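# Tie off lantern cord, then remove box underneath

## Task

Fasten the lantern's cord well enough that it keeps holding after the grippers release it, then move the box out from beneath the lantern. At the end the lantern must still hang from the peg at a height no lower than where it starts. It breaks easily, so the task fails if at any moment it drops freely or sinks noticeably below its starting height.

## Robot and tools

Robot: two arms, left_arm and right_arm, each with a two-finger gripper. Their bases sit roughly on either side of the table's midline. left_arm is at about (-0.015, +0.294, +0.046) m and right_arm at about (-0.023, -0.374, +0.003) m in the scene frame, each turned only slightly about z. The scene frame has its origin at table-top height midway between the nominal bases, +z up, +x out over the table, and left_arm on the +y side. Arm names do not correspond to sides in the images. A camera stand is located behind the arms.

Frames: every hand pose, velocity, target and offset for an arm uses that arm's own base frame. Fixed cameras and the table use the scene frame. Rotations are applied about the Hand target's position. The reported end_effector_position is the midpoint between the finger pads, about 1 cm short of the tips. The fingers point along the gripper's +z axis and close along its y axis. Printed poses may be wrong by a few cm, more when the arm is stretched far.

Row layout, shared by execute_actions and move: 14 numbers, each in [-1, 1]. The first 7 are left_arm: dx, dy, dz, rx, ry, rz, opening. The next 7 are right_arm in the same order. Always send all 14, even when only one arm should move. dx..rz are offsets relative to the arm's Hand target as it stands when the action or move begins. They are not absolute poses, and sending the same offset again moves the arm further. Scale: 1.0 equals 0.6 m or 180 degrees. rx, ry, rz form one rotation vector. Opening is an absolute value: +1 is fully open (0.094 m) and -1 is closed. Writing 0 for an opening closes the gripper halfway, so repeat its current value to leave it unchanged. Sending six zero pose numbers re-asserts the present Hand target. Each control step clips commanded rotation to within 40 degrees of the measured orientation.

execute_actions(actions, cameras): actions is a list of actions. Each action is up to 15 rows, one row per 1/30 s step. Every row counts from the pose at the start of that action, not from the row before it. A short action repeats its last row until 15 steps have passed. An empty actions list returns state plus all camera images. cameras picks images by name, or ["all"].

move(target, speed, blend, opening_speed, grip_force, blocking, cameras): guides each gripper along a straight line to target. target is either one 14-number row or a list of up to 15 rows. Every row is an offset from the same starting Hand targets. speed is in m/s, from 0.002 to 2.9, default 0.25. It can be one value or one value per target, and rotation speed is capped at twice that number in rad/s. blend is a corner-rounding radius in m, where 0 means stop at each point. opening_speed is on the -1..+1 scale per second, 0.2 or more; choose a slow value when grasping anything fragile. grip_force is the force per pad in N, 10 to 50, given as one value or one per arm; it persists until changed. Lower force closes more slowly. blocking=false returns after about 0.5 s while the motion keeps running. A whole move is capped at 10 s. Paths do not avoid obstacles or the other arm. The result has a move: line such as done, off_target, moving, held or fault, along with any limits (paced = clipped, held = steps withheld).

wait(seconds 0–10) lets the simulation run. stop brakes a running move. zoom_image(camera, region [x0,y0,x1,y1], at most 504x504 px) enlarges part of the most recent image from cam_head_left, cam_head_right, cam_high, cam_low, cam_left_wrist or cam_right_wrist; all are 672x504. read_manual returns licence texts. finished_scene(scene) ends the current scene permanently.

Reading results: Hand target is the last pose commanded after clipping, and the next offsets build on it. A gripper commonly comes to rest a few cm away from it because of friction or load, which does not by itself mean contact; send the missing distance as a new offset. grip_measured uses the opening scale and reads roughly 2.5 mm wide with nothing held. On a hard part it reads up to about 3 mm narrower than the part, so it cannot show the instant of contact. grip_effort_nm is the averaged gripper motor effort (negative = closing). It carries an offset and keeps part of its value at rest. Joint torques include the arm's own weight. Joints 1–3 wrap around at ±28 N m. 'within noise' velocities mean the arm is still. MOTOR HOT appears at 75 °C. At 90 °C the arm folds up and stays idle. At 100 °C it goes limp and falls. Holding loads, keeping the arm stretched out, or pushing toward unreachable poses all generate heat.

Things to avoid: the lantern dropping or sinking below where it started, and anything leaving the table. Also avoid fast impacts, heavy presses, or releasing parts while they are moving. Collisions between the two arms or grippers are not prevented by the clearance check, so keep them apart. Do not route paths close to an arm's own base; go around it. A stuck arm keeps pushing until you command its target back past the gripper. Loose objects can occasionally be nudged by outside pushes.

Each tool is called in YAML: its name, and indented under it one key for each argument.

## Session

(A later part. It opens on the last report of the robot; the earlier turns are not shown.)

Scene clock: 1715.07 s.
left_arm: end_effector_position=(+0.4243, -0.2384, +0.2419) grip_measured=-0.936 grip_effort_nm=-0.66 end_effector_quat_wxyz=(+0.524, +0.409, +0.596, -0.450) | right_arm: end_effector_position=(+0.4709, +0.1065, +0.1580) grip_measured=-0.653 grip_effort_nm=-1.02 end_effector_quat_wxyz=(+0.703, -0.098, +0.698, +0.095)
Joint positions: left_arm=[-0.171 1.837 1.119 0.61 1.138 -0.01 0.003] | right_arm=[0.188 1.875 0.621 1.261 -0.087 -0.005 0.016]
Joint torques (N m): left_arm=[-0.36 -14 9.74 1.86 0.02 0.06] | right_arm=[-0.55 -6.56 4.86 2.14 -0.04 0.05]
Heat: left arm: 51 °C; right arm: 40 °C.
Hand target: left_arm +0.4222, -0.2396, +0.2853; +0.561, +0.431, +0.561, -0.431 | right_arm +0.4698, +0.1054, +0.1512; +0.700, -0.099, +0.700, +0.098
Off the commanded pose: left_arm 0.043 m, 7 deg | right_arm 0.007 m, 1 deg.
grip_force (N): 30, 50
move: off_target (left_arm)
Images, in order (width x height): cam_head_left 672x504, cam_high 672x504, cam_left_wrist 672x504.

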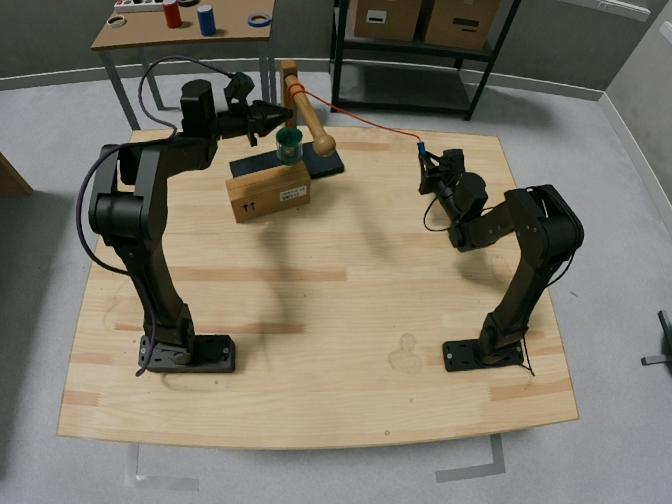

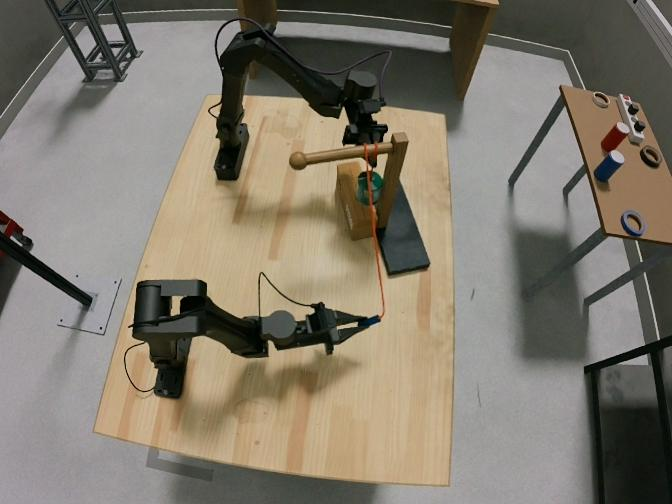

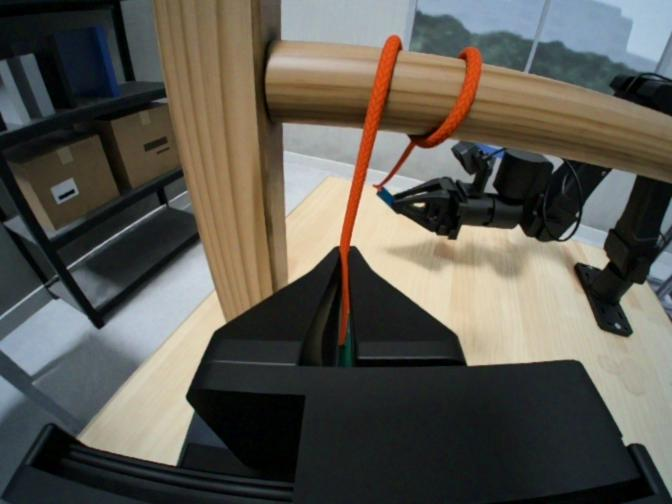

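move:
  target: [0, 0, 0, 0, 0, 0, -1.0, 0.005, -0.055, -0.03, 0, 0, 0, -0.8]
  speed: 0.05
  cameras: ["cam_left_wrist", "cam_high", "cam_head_left", "cam_right_wrist"]

Scene clock: 1726.00 s.
left_arm: end_effector_position=(+0.4243, -0.2384, +0.2419) grip_measured=-0.936 grip_effort_nm=-0.66 end_effector_quat_wxyz=(+0.524, +0.409, +0.596, -0.450) | right_arm: end_effector_position=(+0.4696, +0.0911, +0.1555) grip_measured=-0.653 grip_effort_nm=-1.02 end_effector_quat_wxyz=(+0.718, -0.124, +0.674, +0.118)
Joint positions: left_arm=[-0.171 1.837 1.119 0.61 1.138 -0.01 0.003] | right_arm=[0.097 1.943 0.607 1.397 -0.247 -0.005 0.016]
Joint torques (N m): left_arm=[-0.36 -13.98 9.81 1.87 0.04 0.06] | right_arm=[-2.03 -6.06 3.86 1.69 0.5 0.05]
Heat: left arm: 51 °C; right arm: 40 °C.
Hand target: left_arm +0.4222, -0.2396, +0.2853; +0.561, +0.431, +0.561, -0.431 | right_arm +0.4728, +0.0723, +0.1332; +0.700, -0.099, +0.700, +0.098
Off the commanded pose: left_arm 0.044 m, 7 deg | right_arm 0.029 m, 5 deg.
grip_force (N): 30, 50
move: off_target (left_arm, right_arm)
Images, in order (width x height): cam_head_left 672x504, cam_high 672x504, cam_left_wrist 672x504, cam_right_wrist 672x504.

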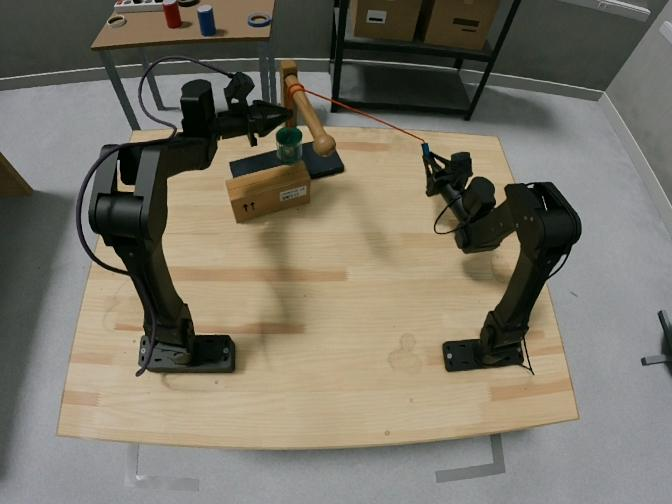

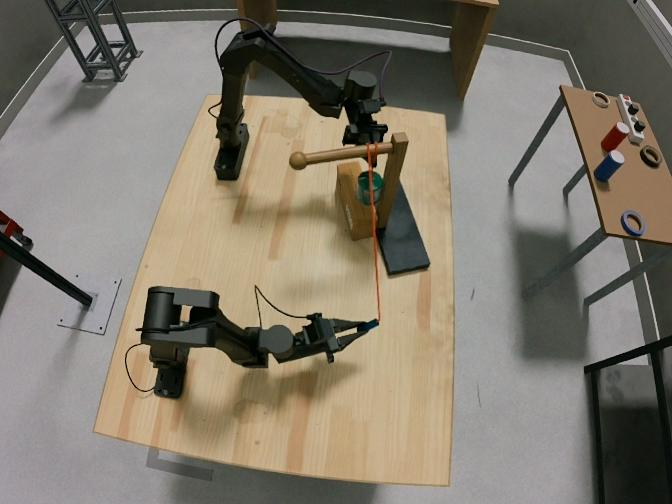

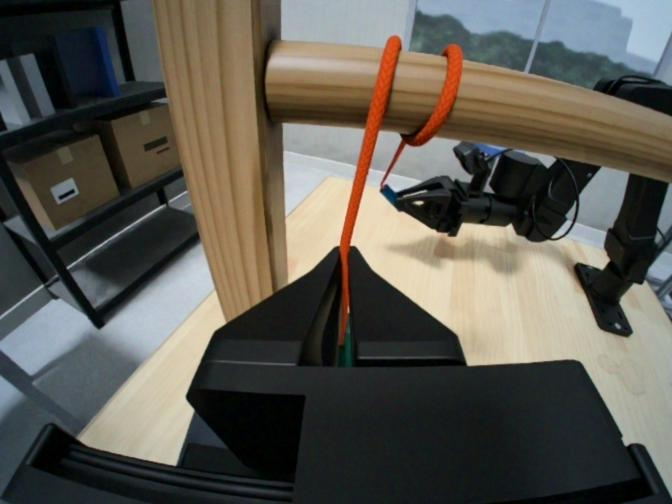

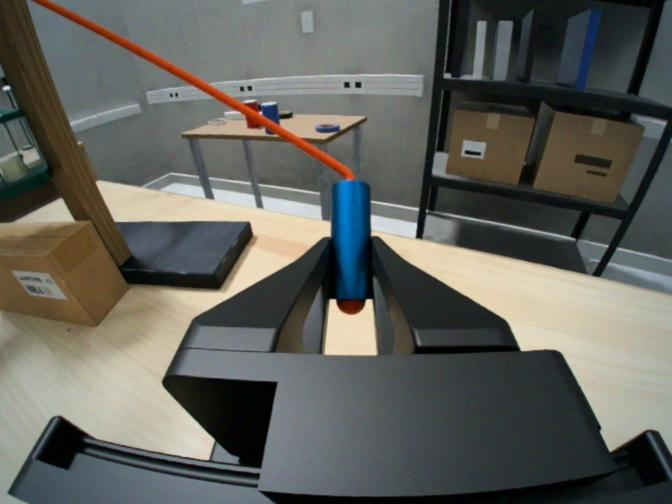

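move:
  target:
    - [0,0,0,0,0,0,-1.0,-0.1463,0.3062,0.0947,0,0,0,-0.8]
    - [0,0,0,0,0,0,-1.0,-0.363,0.3995,0.0563,0,0,0,-0.8]
    - [0,0,0,0,0,0,-1.0,-0.4063,0.6128,0.1063,0,0,0,-0.8]
    - [0,0,0,0,0,0,-1.0,-0.3792,0.6382,0.3113,0,0,0,-0.8]
    - [0,0,0,0,0,0,-1.0,-0.3632,0.6427,0.528,0,0,0,-0.8]
  speed: 0.13
  blend: [0.03, 0.03, 0.03, 0.03, 0]
  cameras: ["all"]

Scene clock: 1808.23 s.
left_arm: end_effector_position=(+0.4242, -0.2384, +0.2414) grip_measured=-0.936 grip_effort_nm=-0.66 end_effector_quat_wxyz=(+0.523, +0.408, +0.597, -0.451) | right_arm: end_effector_position=(+0.2516, +0.4551, +0.4486) grip_measured=-0.653 grip_effort_nm=-1.02 end_effector_quat_wxyz=(+0.701, -0.101, +0.700, +0.096)
Joint positions: left_arm=[-0.171 1.837 1.119 0.606 1.138 -0.01 0.003] | right_arm=[1.378 1.891 1.969 -0.077 1.099 -0.009 0.016]
Joint torques (N m): left_arm=[-0.31 -14 9.81 1.9 0.04 0.04] | right_arm=[-0.53 -8.75 10.69 1.4 -0.02 0.06]
Heat: left arm: 54 °C; right arm: 38 °C.
Hand target: left_arm +0.4222, -0.2396, +0.2853; +0.561, +0.431, +0.561, -0.431 | right_arm +0.2549, +0.4581, +0.4499; +0.700, -0.099, +0.700, +0.098
Off the commanded pose: left_arm 0.044 m, 7 deg | right_arm 0.005 m, 0 deg.
grip_force (N): 30, 50
move: off_target (left_arm)

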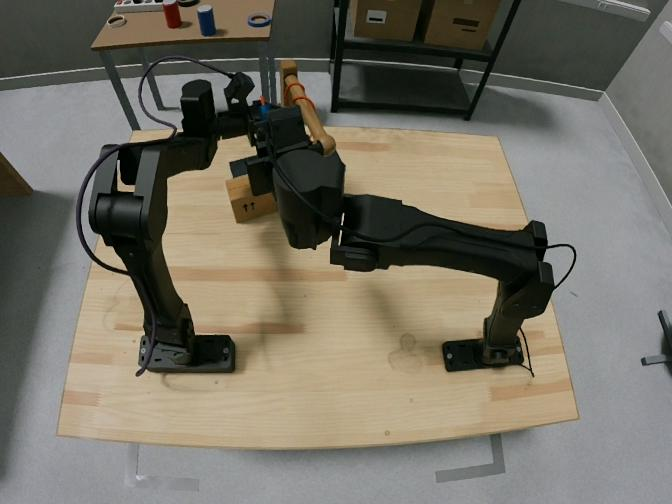

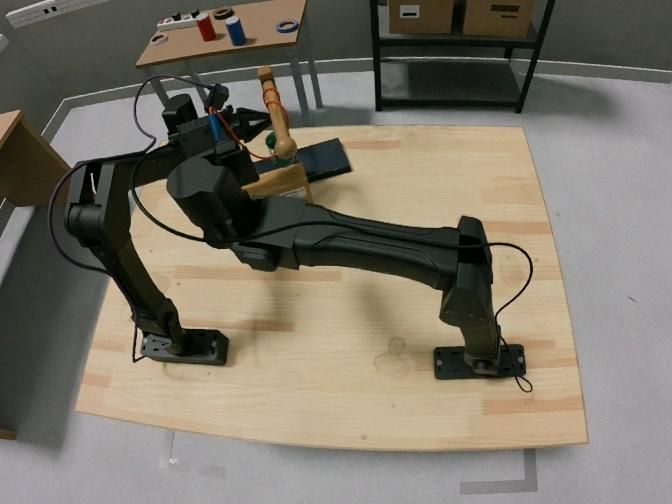

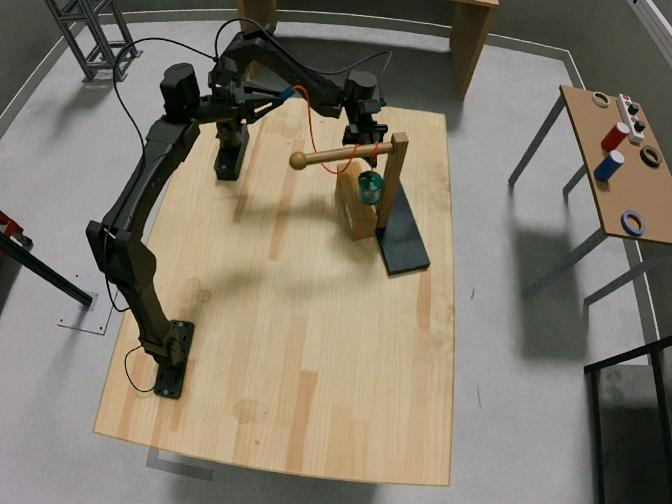

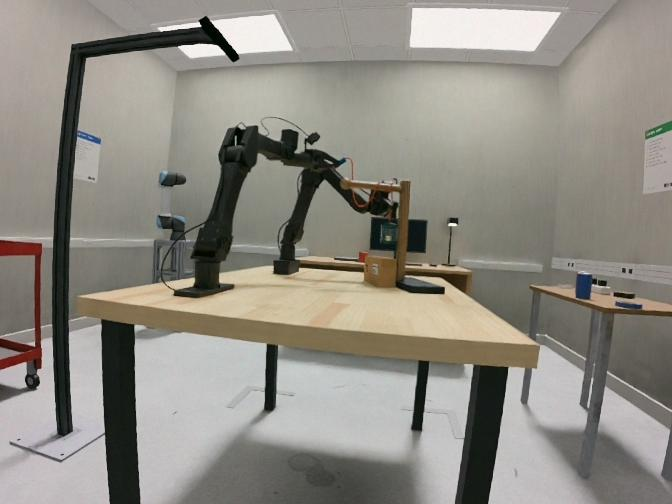

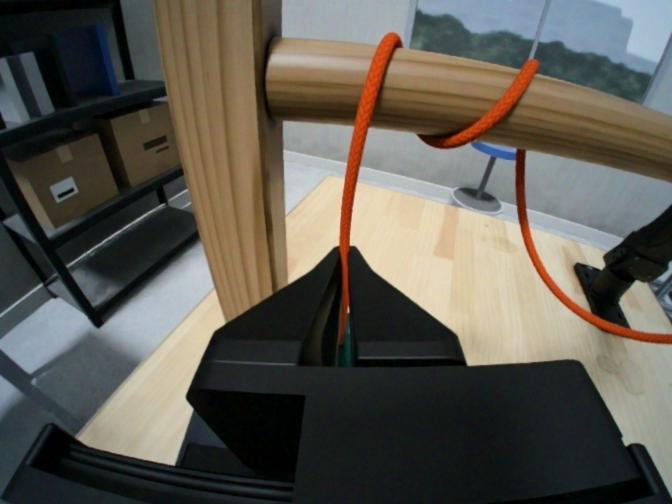

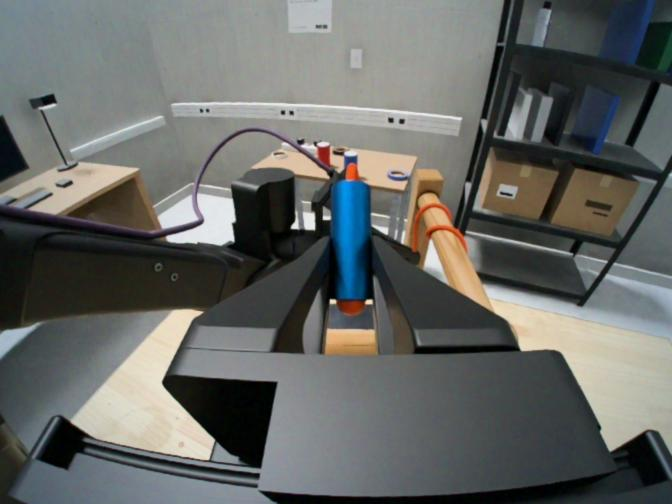

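move:
  target:
    - [0,0,0,0,0,0,-1.0,0.11,-0.1422,0.0835,0,0,0,-0.8]
    - [0,0,0,0,0,0,-1.0,0.2292,-0.3162,0.0002,0,0,0,-0.8]
    - [0,0,0,0,0,0,-1.0,0.3142,-0.4305,-0.2332,0,0,0,-0.8]
    - [0,0,0,0,0,0,-1.0,0.345,-0.458,-0.3665,0,0,0,-0.8]
  speed: 0.13
  blend: [0.03, 0.03, 0.03, 0]
  cameras: ["cam_head_left", "cam_high", "cam_left_wrist", "cam_right_wrist"]

Scene clock: 1828.00 s.
left_arm: end_effector_position=(+0.4242, -0.2384, +0.2414) grip_measured=-0.936 grip_effort_nm=-0.66 end_effector_quat_wxyz=(+0.523, +0.408, +0.597, -0.451) | right_arm: end_effector_position=(+0.4605, +0.1852, +0.2350) grip_measured=-0.653 grip_effort_nm=-1.02 end_effector_quat_wxyz=(+0.701, -0.100, +0.700, +0.097)
Joint positions: left_arm=[-0.171 1.837 1.119 0.606 1.138 -0.01 0.003] | right_arm=[0.438 1.655 0.793 0.863 0.159 -0.005 0.016]
Joint torques (N m): left_arm=[-0.38 -13.98 9.8 1.9 0.04 0.06] | right_arm=[-0.58 -6.38 6.86 2.13 -0.05 0.05]
Heat: left arm: 55 °C; right arm: 38 °C.
Hand target: left_arm +0.4222, -0.2396, +0.2853; +0.561, +0.431, +0.561, -0.431 | right_arm +0.4619, +0.1834, +0.2300; +0.700, -0.099, +0.700, +0.098
Off the commanded pose: left_arm 0.044 m, 7 deg | right_arm 0.006 m, 0 deg.
grip_force (N): 30, 50
move: off_target (left_arm)
Images, in order (width x height): cam_head_left 672x504, cam_high 672x504, cam_left_wrist 672x504, cam_right_wrist 672x504.

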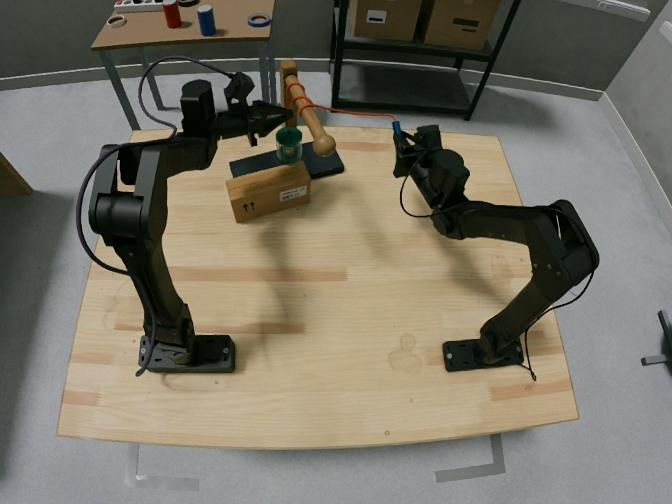

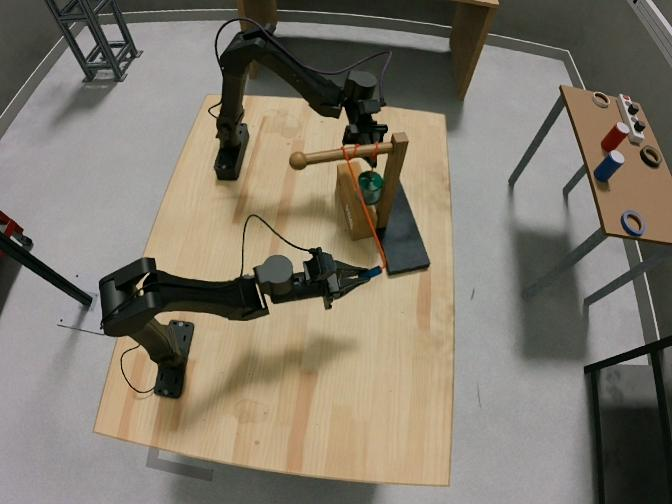

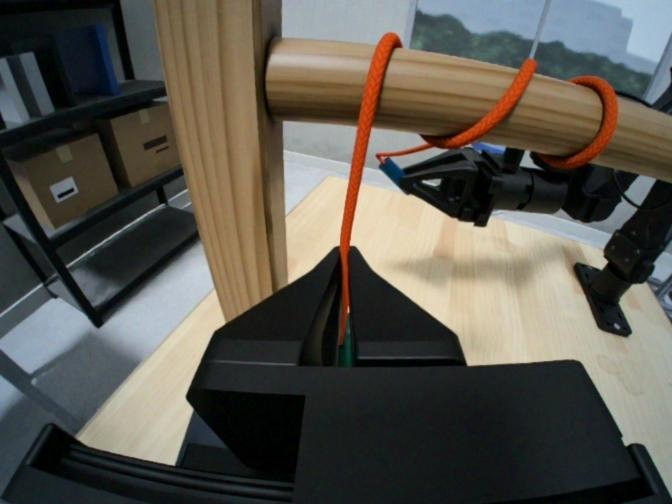

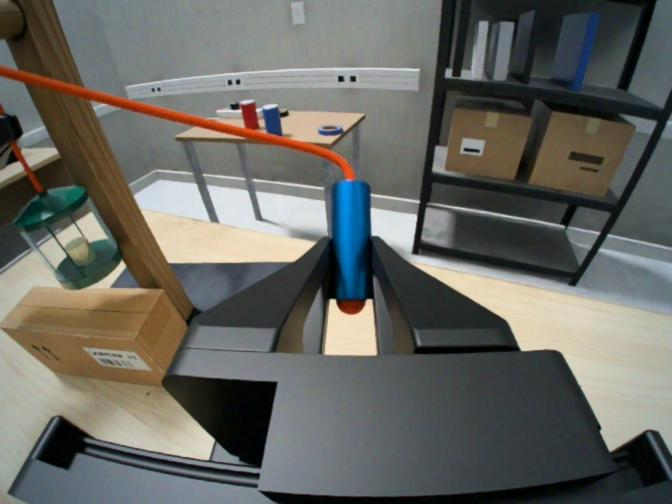

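move:
  target: [0, 0, 0, 0, 0, 0, -1.0, 0.01, -0.085, -0.05, 0, 0, 0, -0.8]
  speed: 0.05
  cameras: ["cam_head_left", "cam_high", "cam_left_wrist"]

Scene clock: 1836.63 s.
left_arm: end_effector_position=(+0.4242, -0.2384, +0.2414) grip_measured=-0.936 grip_effort_nm=-0.66 end_effector_quat_wxyz=(+0.523, +0.408, +0.597, -0.451) | right_arm: end_effector_position=(+0.4578, +0.1586, +0.2270) grip_measured=-0.653 grip_effort_nm=-1.02 end_effector_quat_wxyz=(+0.720, -0.131, +0.668, +0.134)
Joint positions: left_arm=[-0.171 1.837 1.119 0.606 1.138 -0.01 0.003] | right_arm=[0.304 1.686 0.695 1.065 -0.074 -0.005 0.016]
Joint torques (N m): left_arm=[-0.36 -13.94 9.76 1.9 0.04 0.07] | right_arm=[-2.65 -5.39 5.24 1.58 0.79 0.03]
Heat: left arm: 55 °C; right arm: 39 °C.
Hand target: left_arm +0.4222, -0.2396, +0.2853; +0.561, +0.431, +0.561, -0.431 | right_arm +0.4679, +0.1322, +0.1999; +0.700, -0.099, +0.700, +0.098
Off the commanded pose: left_arm 0.044 m, 7 deg | right_arm 0.039 m, 7 deg.
grip_force (N): 30, 50
move: off_target (left_arm, right_arm)
Images, in order (width x height): cam_head_left 672x504, cam_high 672x504, cam_left_wrist 672x504.

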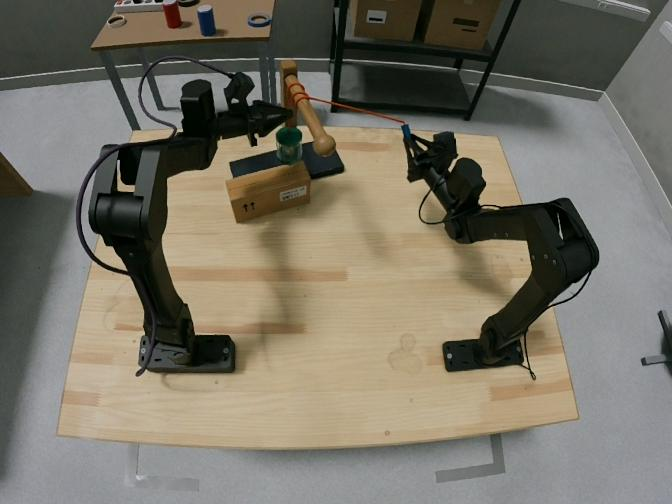

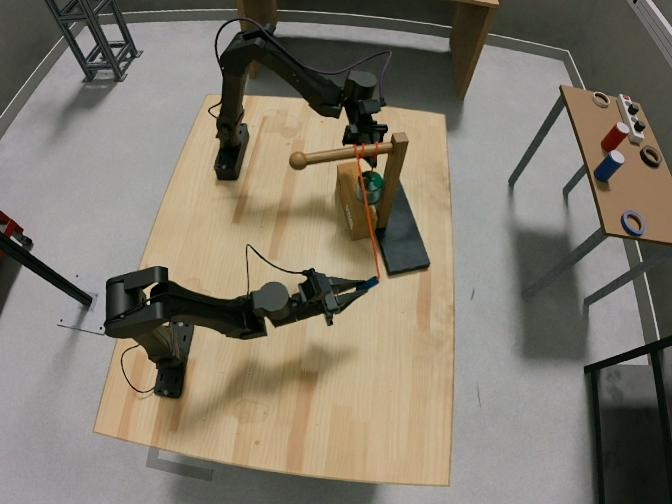

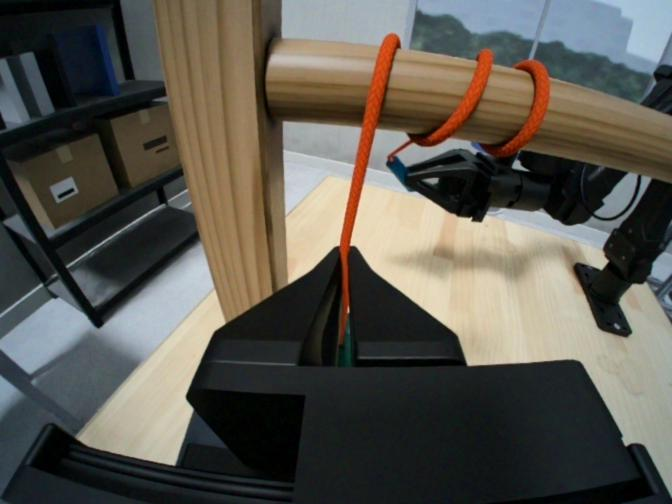

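move:
  target:
    - [0,0,0,0,0,0,-1.0,-0.1373,0.2065,0.0335,0,0,0,-0.8]
    - [0,0,0,0,0,0,-1.0,-0.2633,0.3438,0.0,0,0,0,-0.8]
    - [0,0,0,0,0,0,-1.0,-0.3138,0.52,0.0335,0,0,0,-0.8]
    - [0,0,0,0,0,0,-1.0,-0.3023,0.5405,0.2168,0,0,0,-0.8]
    - [0,0,0,0,0,0,-1.0,-0.2657,0.5338,0.3835,0,0,0,-0.8]
  speed: 0.12
  blend: [0.025, 0.025, 0.025, 0.025, 0]
  cameras: ["cam_head_left", "cam_high", "cam_left_wrist", "cam_right_wrist"]

Scene clock: 1890.27 s.
left_arm: end_effector_position=(+0.4242, -0.2384, +0.2414) grip_measured=-0.936 grip_effort_nm=-0.66 end_effector_quat_wxyz=(+0.523, +0.408, +0.597, -0.451) | right_arm: end_effector_position=(+0.3065, +0.4524, +0.4227) grip_measured=-0.653 grip_effort_nm=-1.02 end_effector_quat_wxyz=(+0.699, -0.104, +0.702, +0.091)
Joint positions: left_arm=[-0.171 1.837 1.119 0.606 1.138 -0.01 0.003] | right_arm=[1.25 1.913 1.903 -0.001 0.974 -0.009 0.016]
Joint torques (N m): left_arm=[-0.35 -14 9.78 1.92 0.05 0.05] | right_arm=[-0.5 -10.21 10.81 1.54 -0.03 0.1]
Heat: left arm: 57 °C; right arm: 37 °C.
Hand target: left_arm +0.4222, -0.2396, +0.2853; +0.561, +0.431, +0.561, -0.431 | right_arm +0.3083, +0.4526, +0.4299; +0.700, -0.099, +0.700, +0.098
Off the commanded pose: left_arm 0.044 m, 7 deg | right_arm 0.008 m, 1 deg.
grip_force (N): 30, 50
move: off_target (left_arm)
Images, in order (width x height): cam_head_left 672x504, cam_high 672x504, cam_left_wrist 672x504, cam_right_wrist 672x504.

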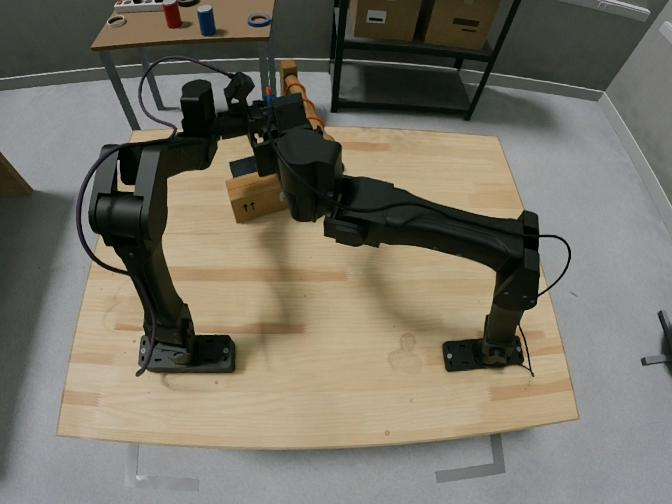

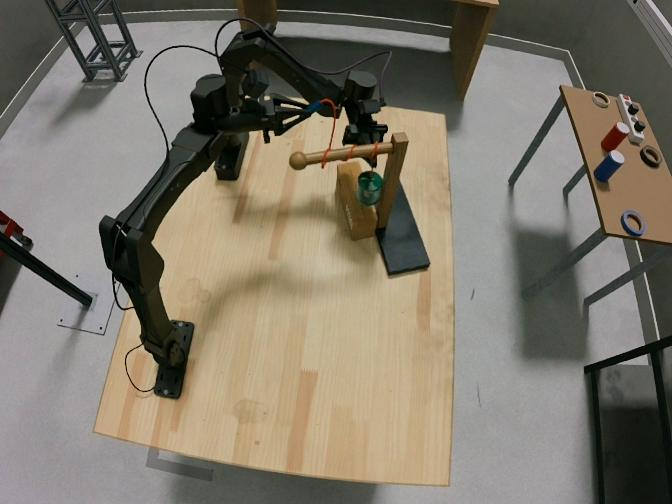

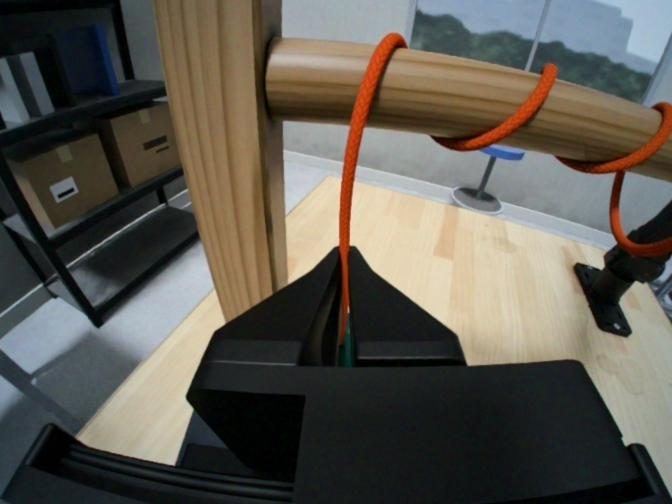

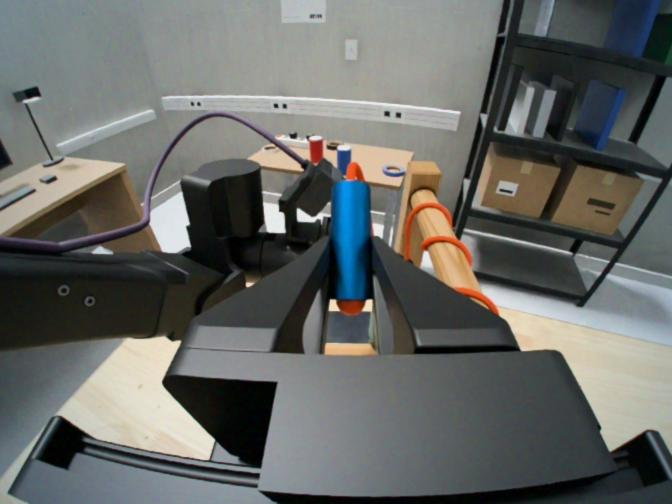

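move:
  target:
    - [0,0,0,0,0,0,-1.0,0.0852,-0.1147,0.0668,0,0,0,-0.8]
    - [0,0,0,0,0,0,-1.0,0.1585,-0.2497,0.0002,0,0,0,-0.8]
    - [0,0,0,0,0,0,-1.0,0.211,-0.3125,-0.1832,0,0,0,-0.8]
  speed: 0.12
  blend: [0.025, 0.025, 0]
  cameras: ["cam_head_left", "cam_high", "cam_left_wrist", "cam_right_wrist"]

Scene clock: 1910.00 s.
left_arm: end_effector_position=(+0.4242, -0.2384, +0.2414) grip_measured=-0.936 grip_effort_nm=-0.66 end_effector_quat_wxyz=(+0.523, +0.408, +0.597, -0.451) | right_arm: end_effector_position=(+0.4351, +0.2679, +0.3157) grip_measured=-0.653 grip_effort_nm=-1.02 end_effector_quat_wxyz=(+0.695, -0.104, +0.706, +0.092)
Joint positions: left_arm=[-0.171 1.837 1.119 0.606 1.138 -0.01 0.003] | right_arm=[0.693 1.594 1.105 0.469 0.415 -0.006 0.016]
Joint torques (N m): left_arm=[-0.34 -13.97 9.78 1.91 0.06 0.05] | right_arm=[-0.5 -8.61 7.66 2.08 -0.04 0.08]
Heat: left arm: 58 °C; right arm: 38 °C.
Hand target: left_arm +0.4222, -0.2396, +0.2853; +0.561, +0.431, +0.561, -0.431 | right_arm +0.4349, +0.2651, +0.3202; +0.700, -0.099, +0.700, +0.098
Off the commanded pose: left_arm 0.044 m, 7 deg | right_arm 0.005 m, 1 deg.
grip_force (N): 30, 50
move: off_target (left_arm)
Images, in order (width x height): cam_head_left 672x504, cam_high 672x504, cam_left_wrist 672x504, cam_right_wrist 672x504.

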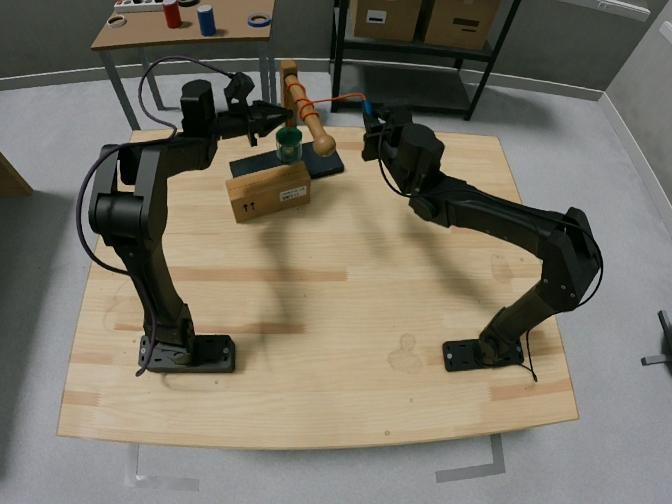

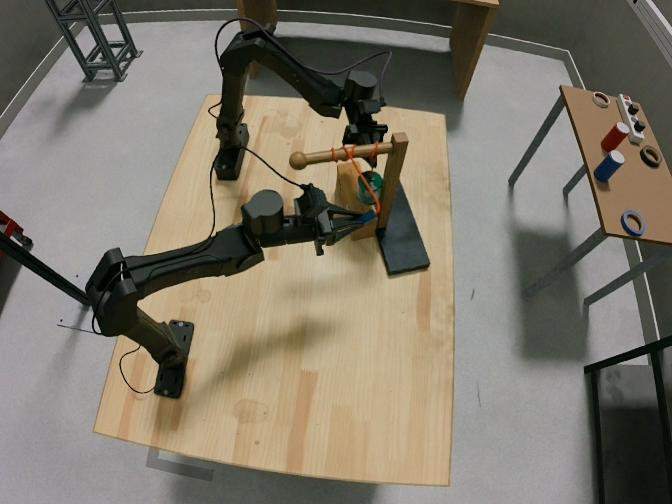

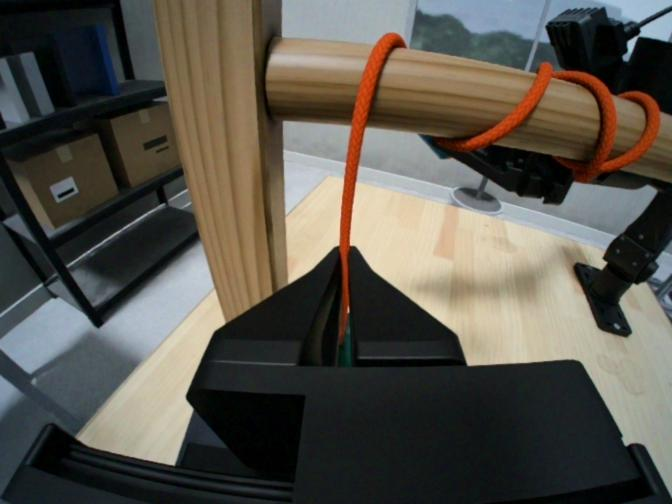

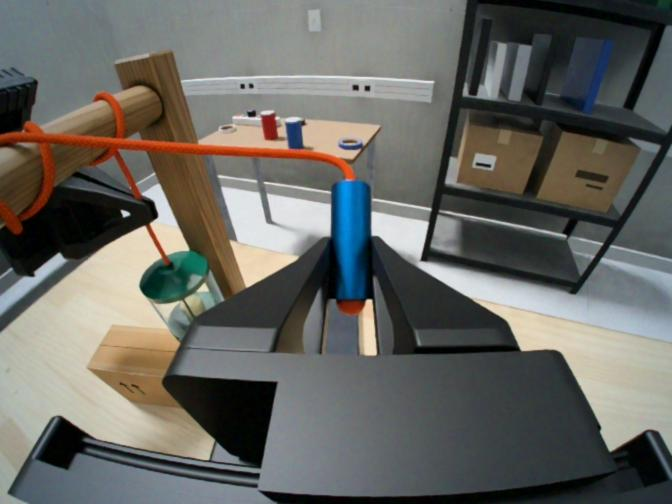

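zoom_image:
  camera: "cam_right_wrist"
  region: [0, 60, 180, 270]

zoom_image:
  camera: "cam_left_wrist"
  region: [340, 20, 672, 200]

zoom_image:
  camera: "cam_head_left"
  region: [260, 55, 360, 175]

zoom_image:
  camera: "cam_high"
  region: [290, 125, 410, 215]

Scaled by 2.400 from the camera's 672x504 image, which has a finer 960x720 frame.

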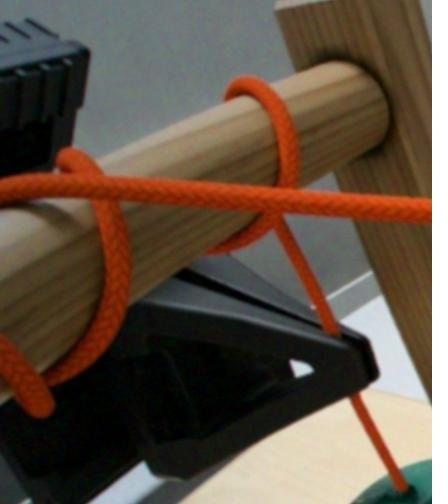

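Scaled by 1.518 from the camera's 672x504 image, which has a finer 960x720 frame.

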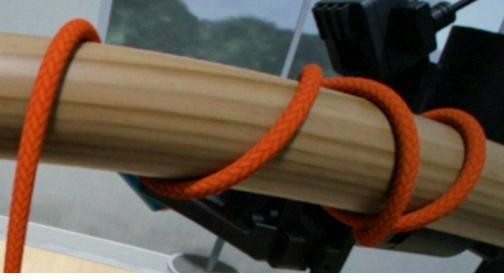

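Scaled by 4.200 from the camera's 672x504 image, which has a finer 960x720 frame.

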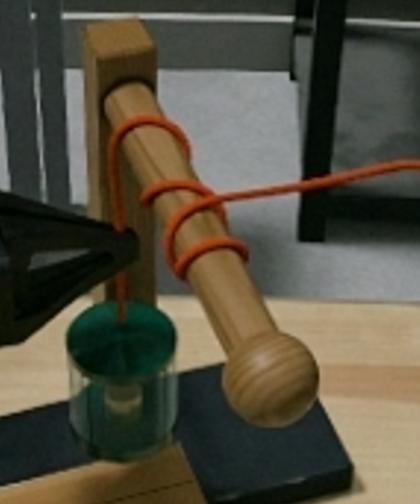

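Scaled by 4.200 from the camera's 672x504 image, which has a finer 960x720 frame.

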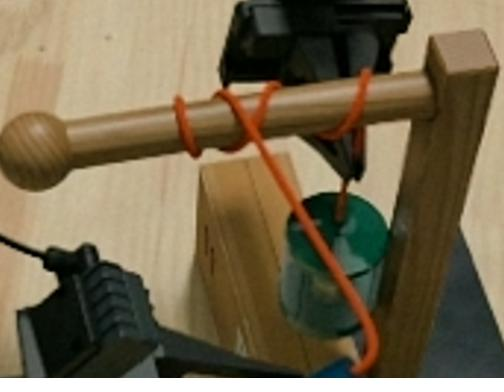

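move:
  target:
    - [0,0,0,0,0,0,-1.0,-0.1463,0.088,0.2163,0,0,0,-0.8]
    - [0,0,0,0,0,0,-1.0,-0.1062,-0.0218,0.0663,0,0,0,-0.8]
    - [0,0,0,0,0,0,-1.0,-0.0605,-0.061,-0.0337,0,0,0,-0.8]
  speed: 0.1
  blend: [0.02, 0.02, 0]
  cameras: ["cam_head_left", "cam_high", "cam_left_wrist", "cam_right_wrist"]

Scene clock: 1977.17 s.
left_arm: end_effector_position=(+0.4242, -0.2384, +0.2414) grip_measured=-0.936 grip_effort_nm=-0.66 end_effector_quat_wxyz=(+0.523, +0.408, +0.597, -0.451) | right_arm: end_effector_position=(+0.3916, +0.2400, +0.3090) grip_measured=-0.653 grip_effort_nm=-1.02 end_effector_quat_wxyz=(+0.703, -0.114, +0.693, +0.116)
Joint positions: left_arm=[-0.171 1.837 1.119 0.606 1.138 -0.01 0.003] | right_arm=[0.686 1.398 0.862 0.551 0.359 -0.005 0.016]
Joint torques (N m): left_arm=[-0.36 -13.93 9.81 1.91 0.05 0.05] | right_arm=[-1.55 -4.94 7.21 1.99 0.37 0.06]
Heat: left arm: 60 °C; right arm: 41 °C.
Hand target: left_arm +0.4222, -0.2396, +0.2853; +0.561, +0.431, +0.561, -0.431 | right_arm +0.3986, +0.2284, +0.2998; +0.700, -0.099, +0.700, +0.098
Off the commanded pose: left_arm 0.044 m, 7 deg | right_arm 0.016 m, 3 deg.
grip_force (N): 30, 50
move: off_target (left_arm, right_arm)
Images, in order (width x height): cam_head_left 672x504, cam_high 672x504, cam_left_wrist 672x504, cam_right_wrist 672x504.

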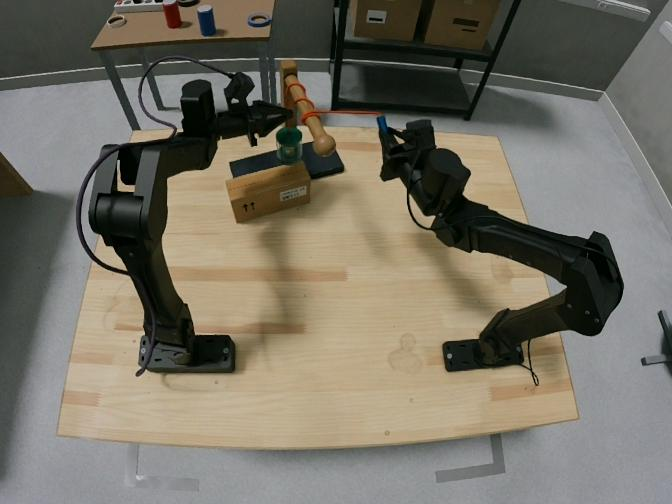

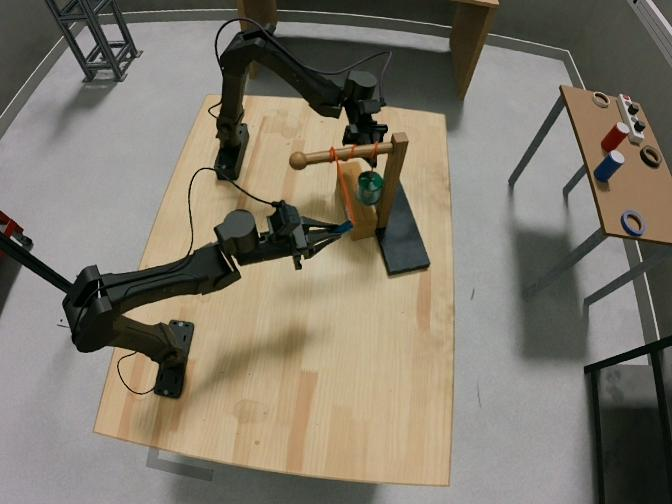

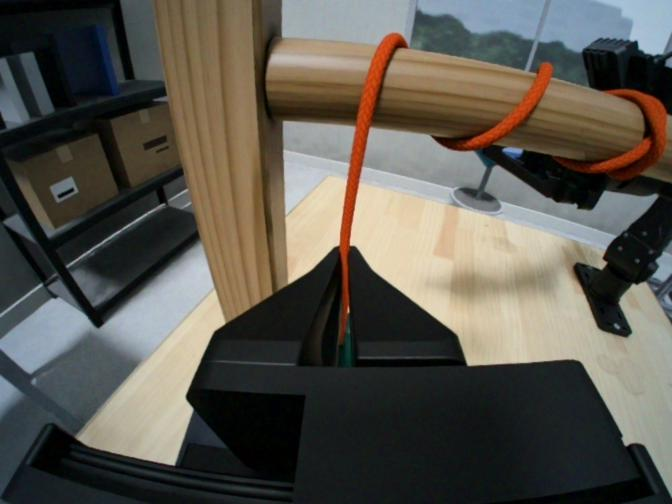

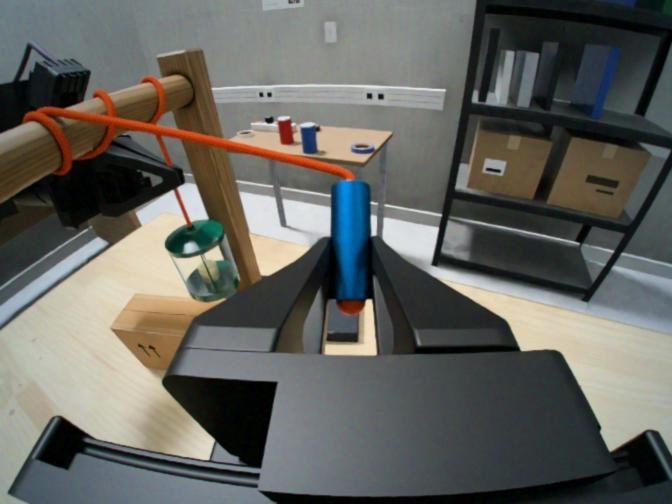

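zoom_image:
  camera: "cam_left_wrist"
  region: [340, 20, 672, 200]

zoom_image:
  camera: "cam_right_wrist"
  region: [0, 60, 180, 230]

zoom_image:
  camera: "cam_head_left"
  region: [260, 55, 360, 175]

Scaled by 1.518 from the camera's 672x504 image, which has a finer 960x720 frame.

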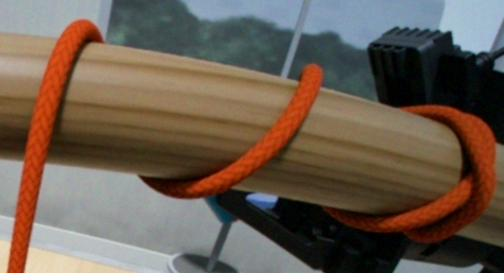

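Scaled by 2.800 from the camera's 672x504 image, which has a finer 960x720 frame.

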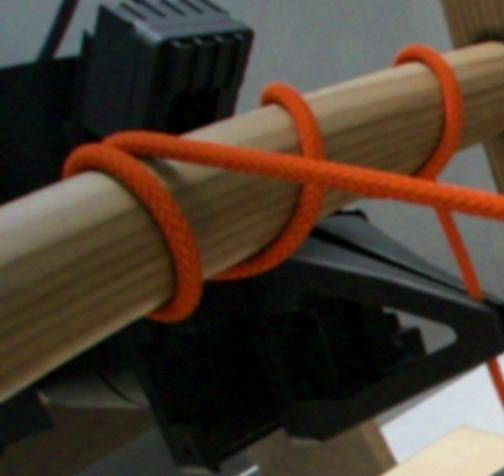

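Scaled by 4.200 from the camera's 672x504 image, which has a finer 960x720 frame.

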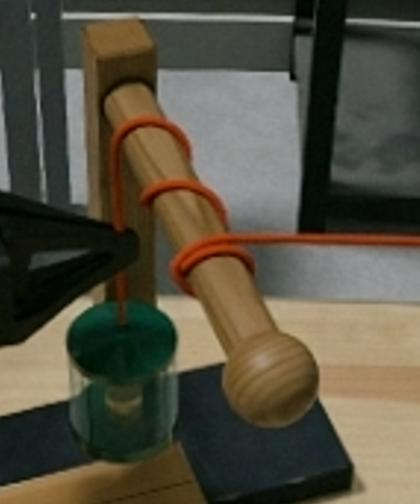

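move:
  target:
    - [0,0,0,0,0,0,-1.0,0.1112,0.0062,-0.033,0,0,0,-0.8]
    - [0,0,0,0,0,0,-1.0,0.1433,-0.0453,-0.083,0,0,0,-0.8]
  speed: 0.06
  blend: [0.02, 0]
  cameras: ["cam_head_left", "cam_high", "cam_left_wrist", "cam_right_wrist"]

Scene clock: 2007.63 s.
left_arm: end_effector_position=(+0.4242, -0.2384, +0.2414) grip_measured=-0.936 grip_effort_nm=-0.66 end_effector_quat_wxyz=(+0.523, +0.408, +0.597, -0.451) | right_arm: end_effector_position=(+0.4510, +0.2527, +0.2921) grip_measured=-0.653 grip_effort_nm=-1.02 end_effector_quat_wxyz=(+0.726, -0.166, +0.643, +0.178)
Joint positions: left_arm=[-0.171 1.837 1.119 0.606 1.138 -0.01 0.003] | right_arm=[0.517 1.667 0.937 0.848 0.024 -0.015 0.016]
Joint torques (N m): left_arm=[-0.34 -13.98 9.8 1.91 0.05 0.06] | right_arm=[-5.19 -5.65 5.68 1.29 1.68 0.11]
Heat: left arm: 60 °C; right arm: 40 °C.
Hand target: left_arm +0.4222, -0.2396, +0.2853; +0.561, +0.431, +0.561, -0.431 | right_arm +0.4847, +0.2012, +0.2502; +0.700, -0.098, +0.700, +0.098
Off the commanded pose: left_arm 0.044 m, 7 deg | right_arm 0.074 m, 14 deg.
grip_force (N): 30, 50
move: off_target (left_arm, right_arm)
Images, in order (width x height): cam_head_left 672x504, cam_high 672x504, cam_left_wrist 672x504, cam_right_wrist 672x504.

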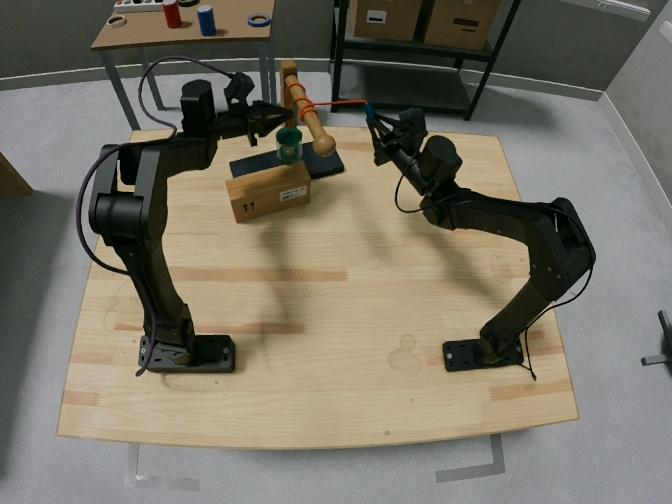

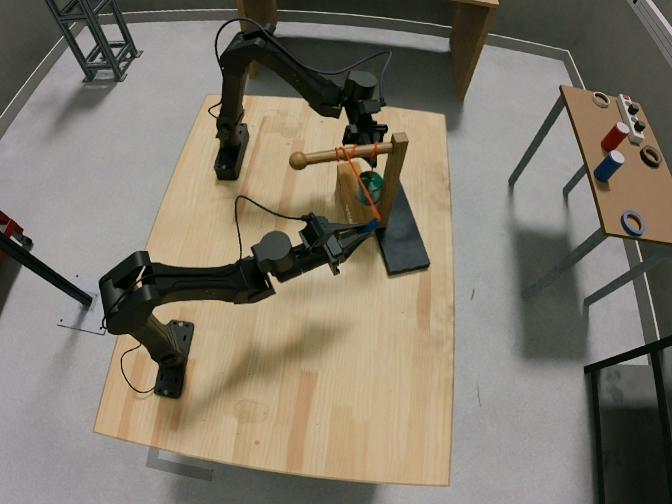

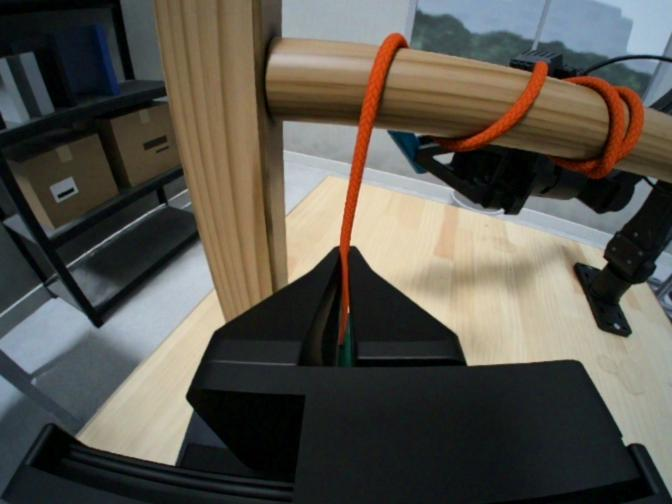

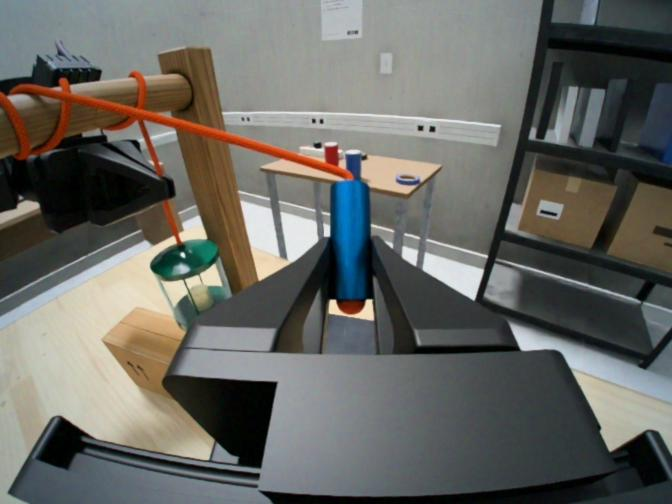

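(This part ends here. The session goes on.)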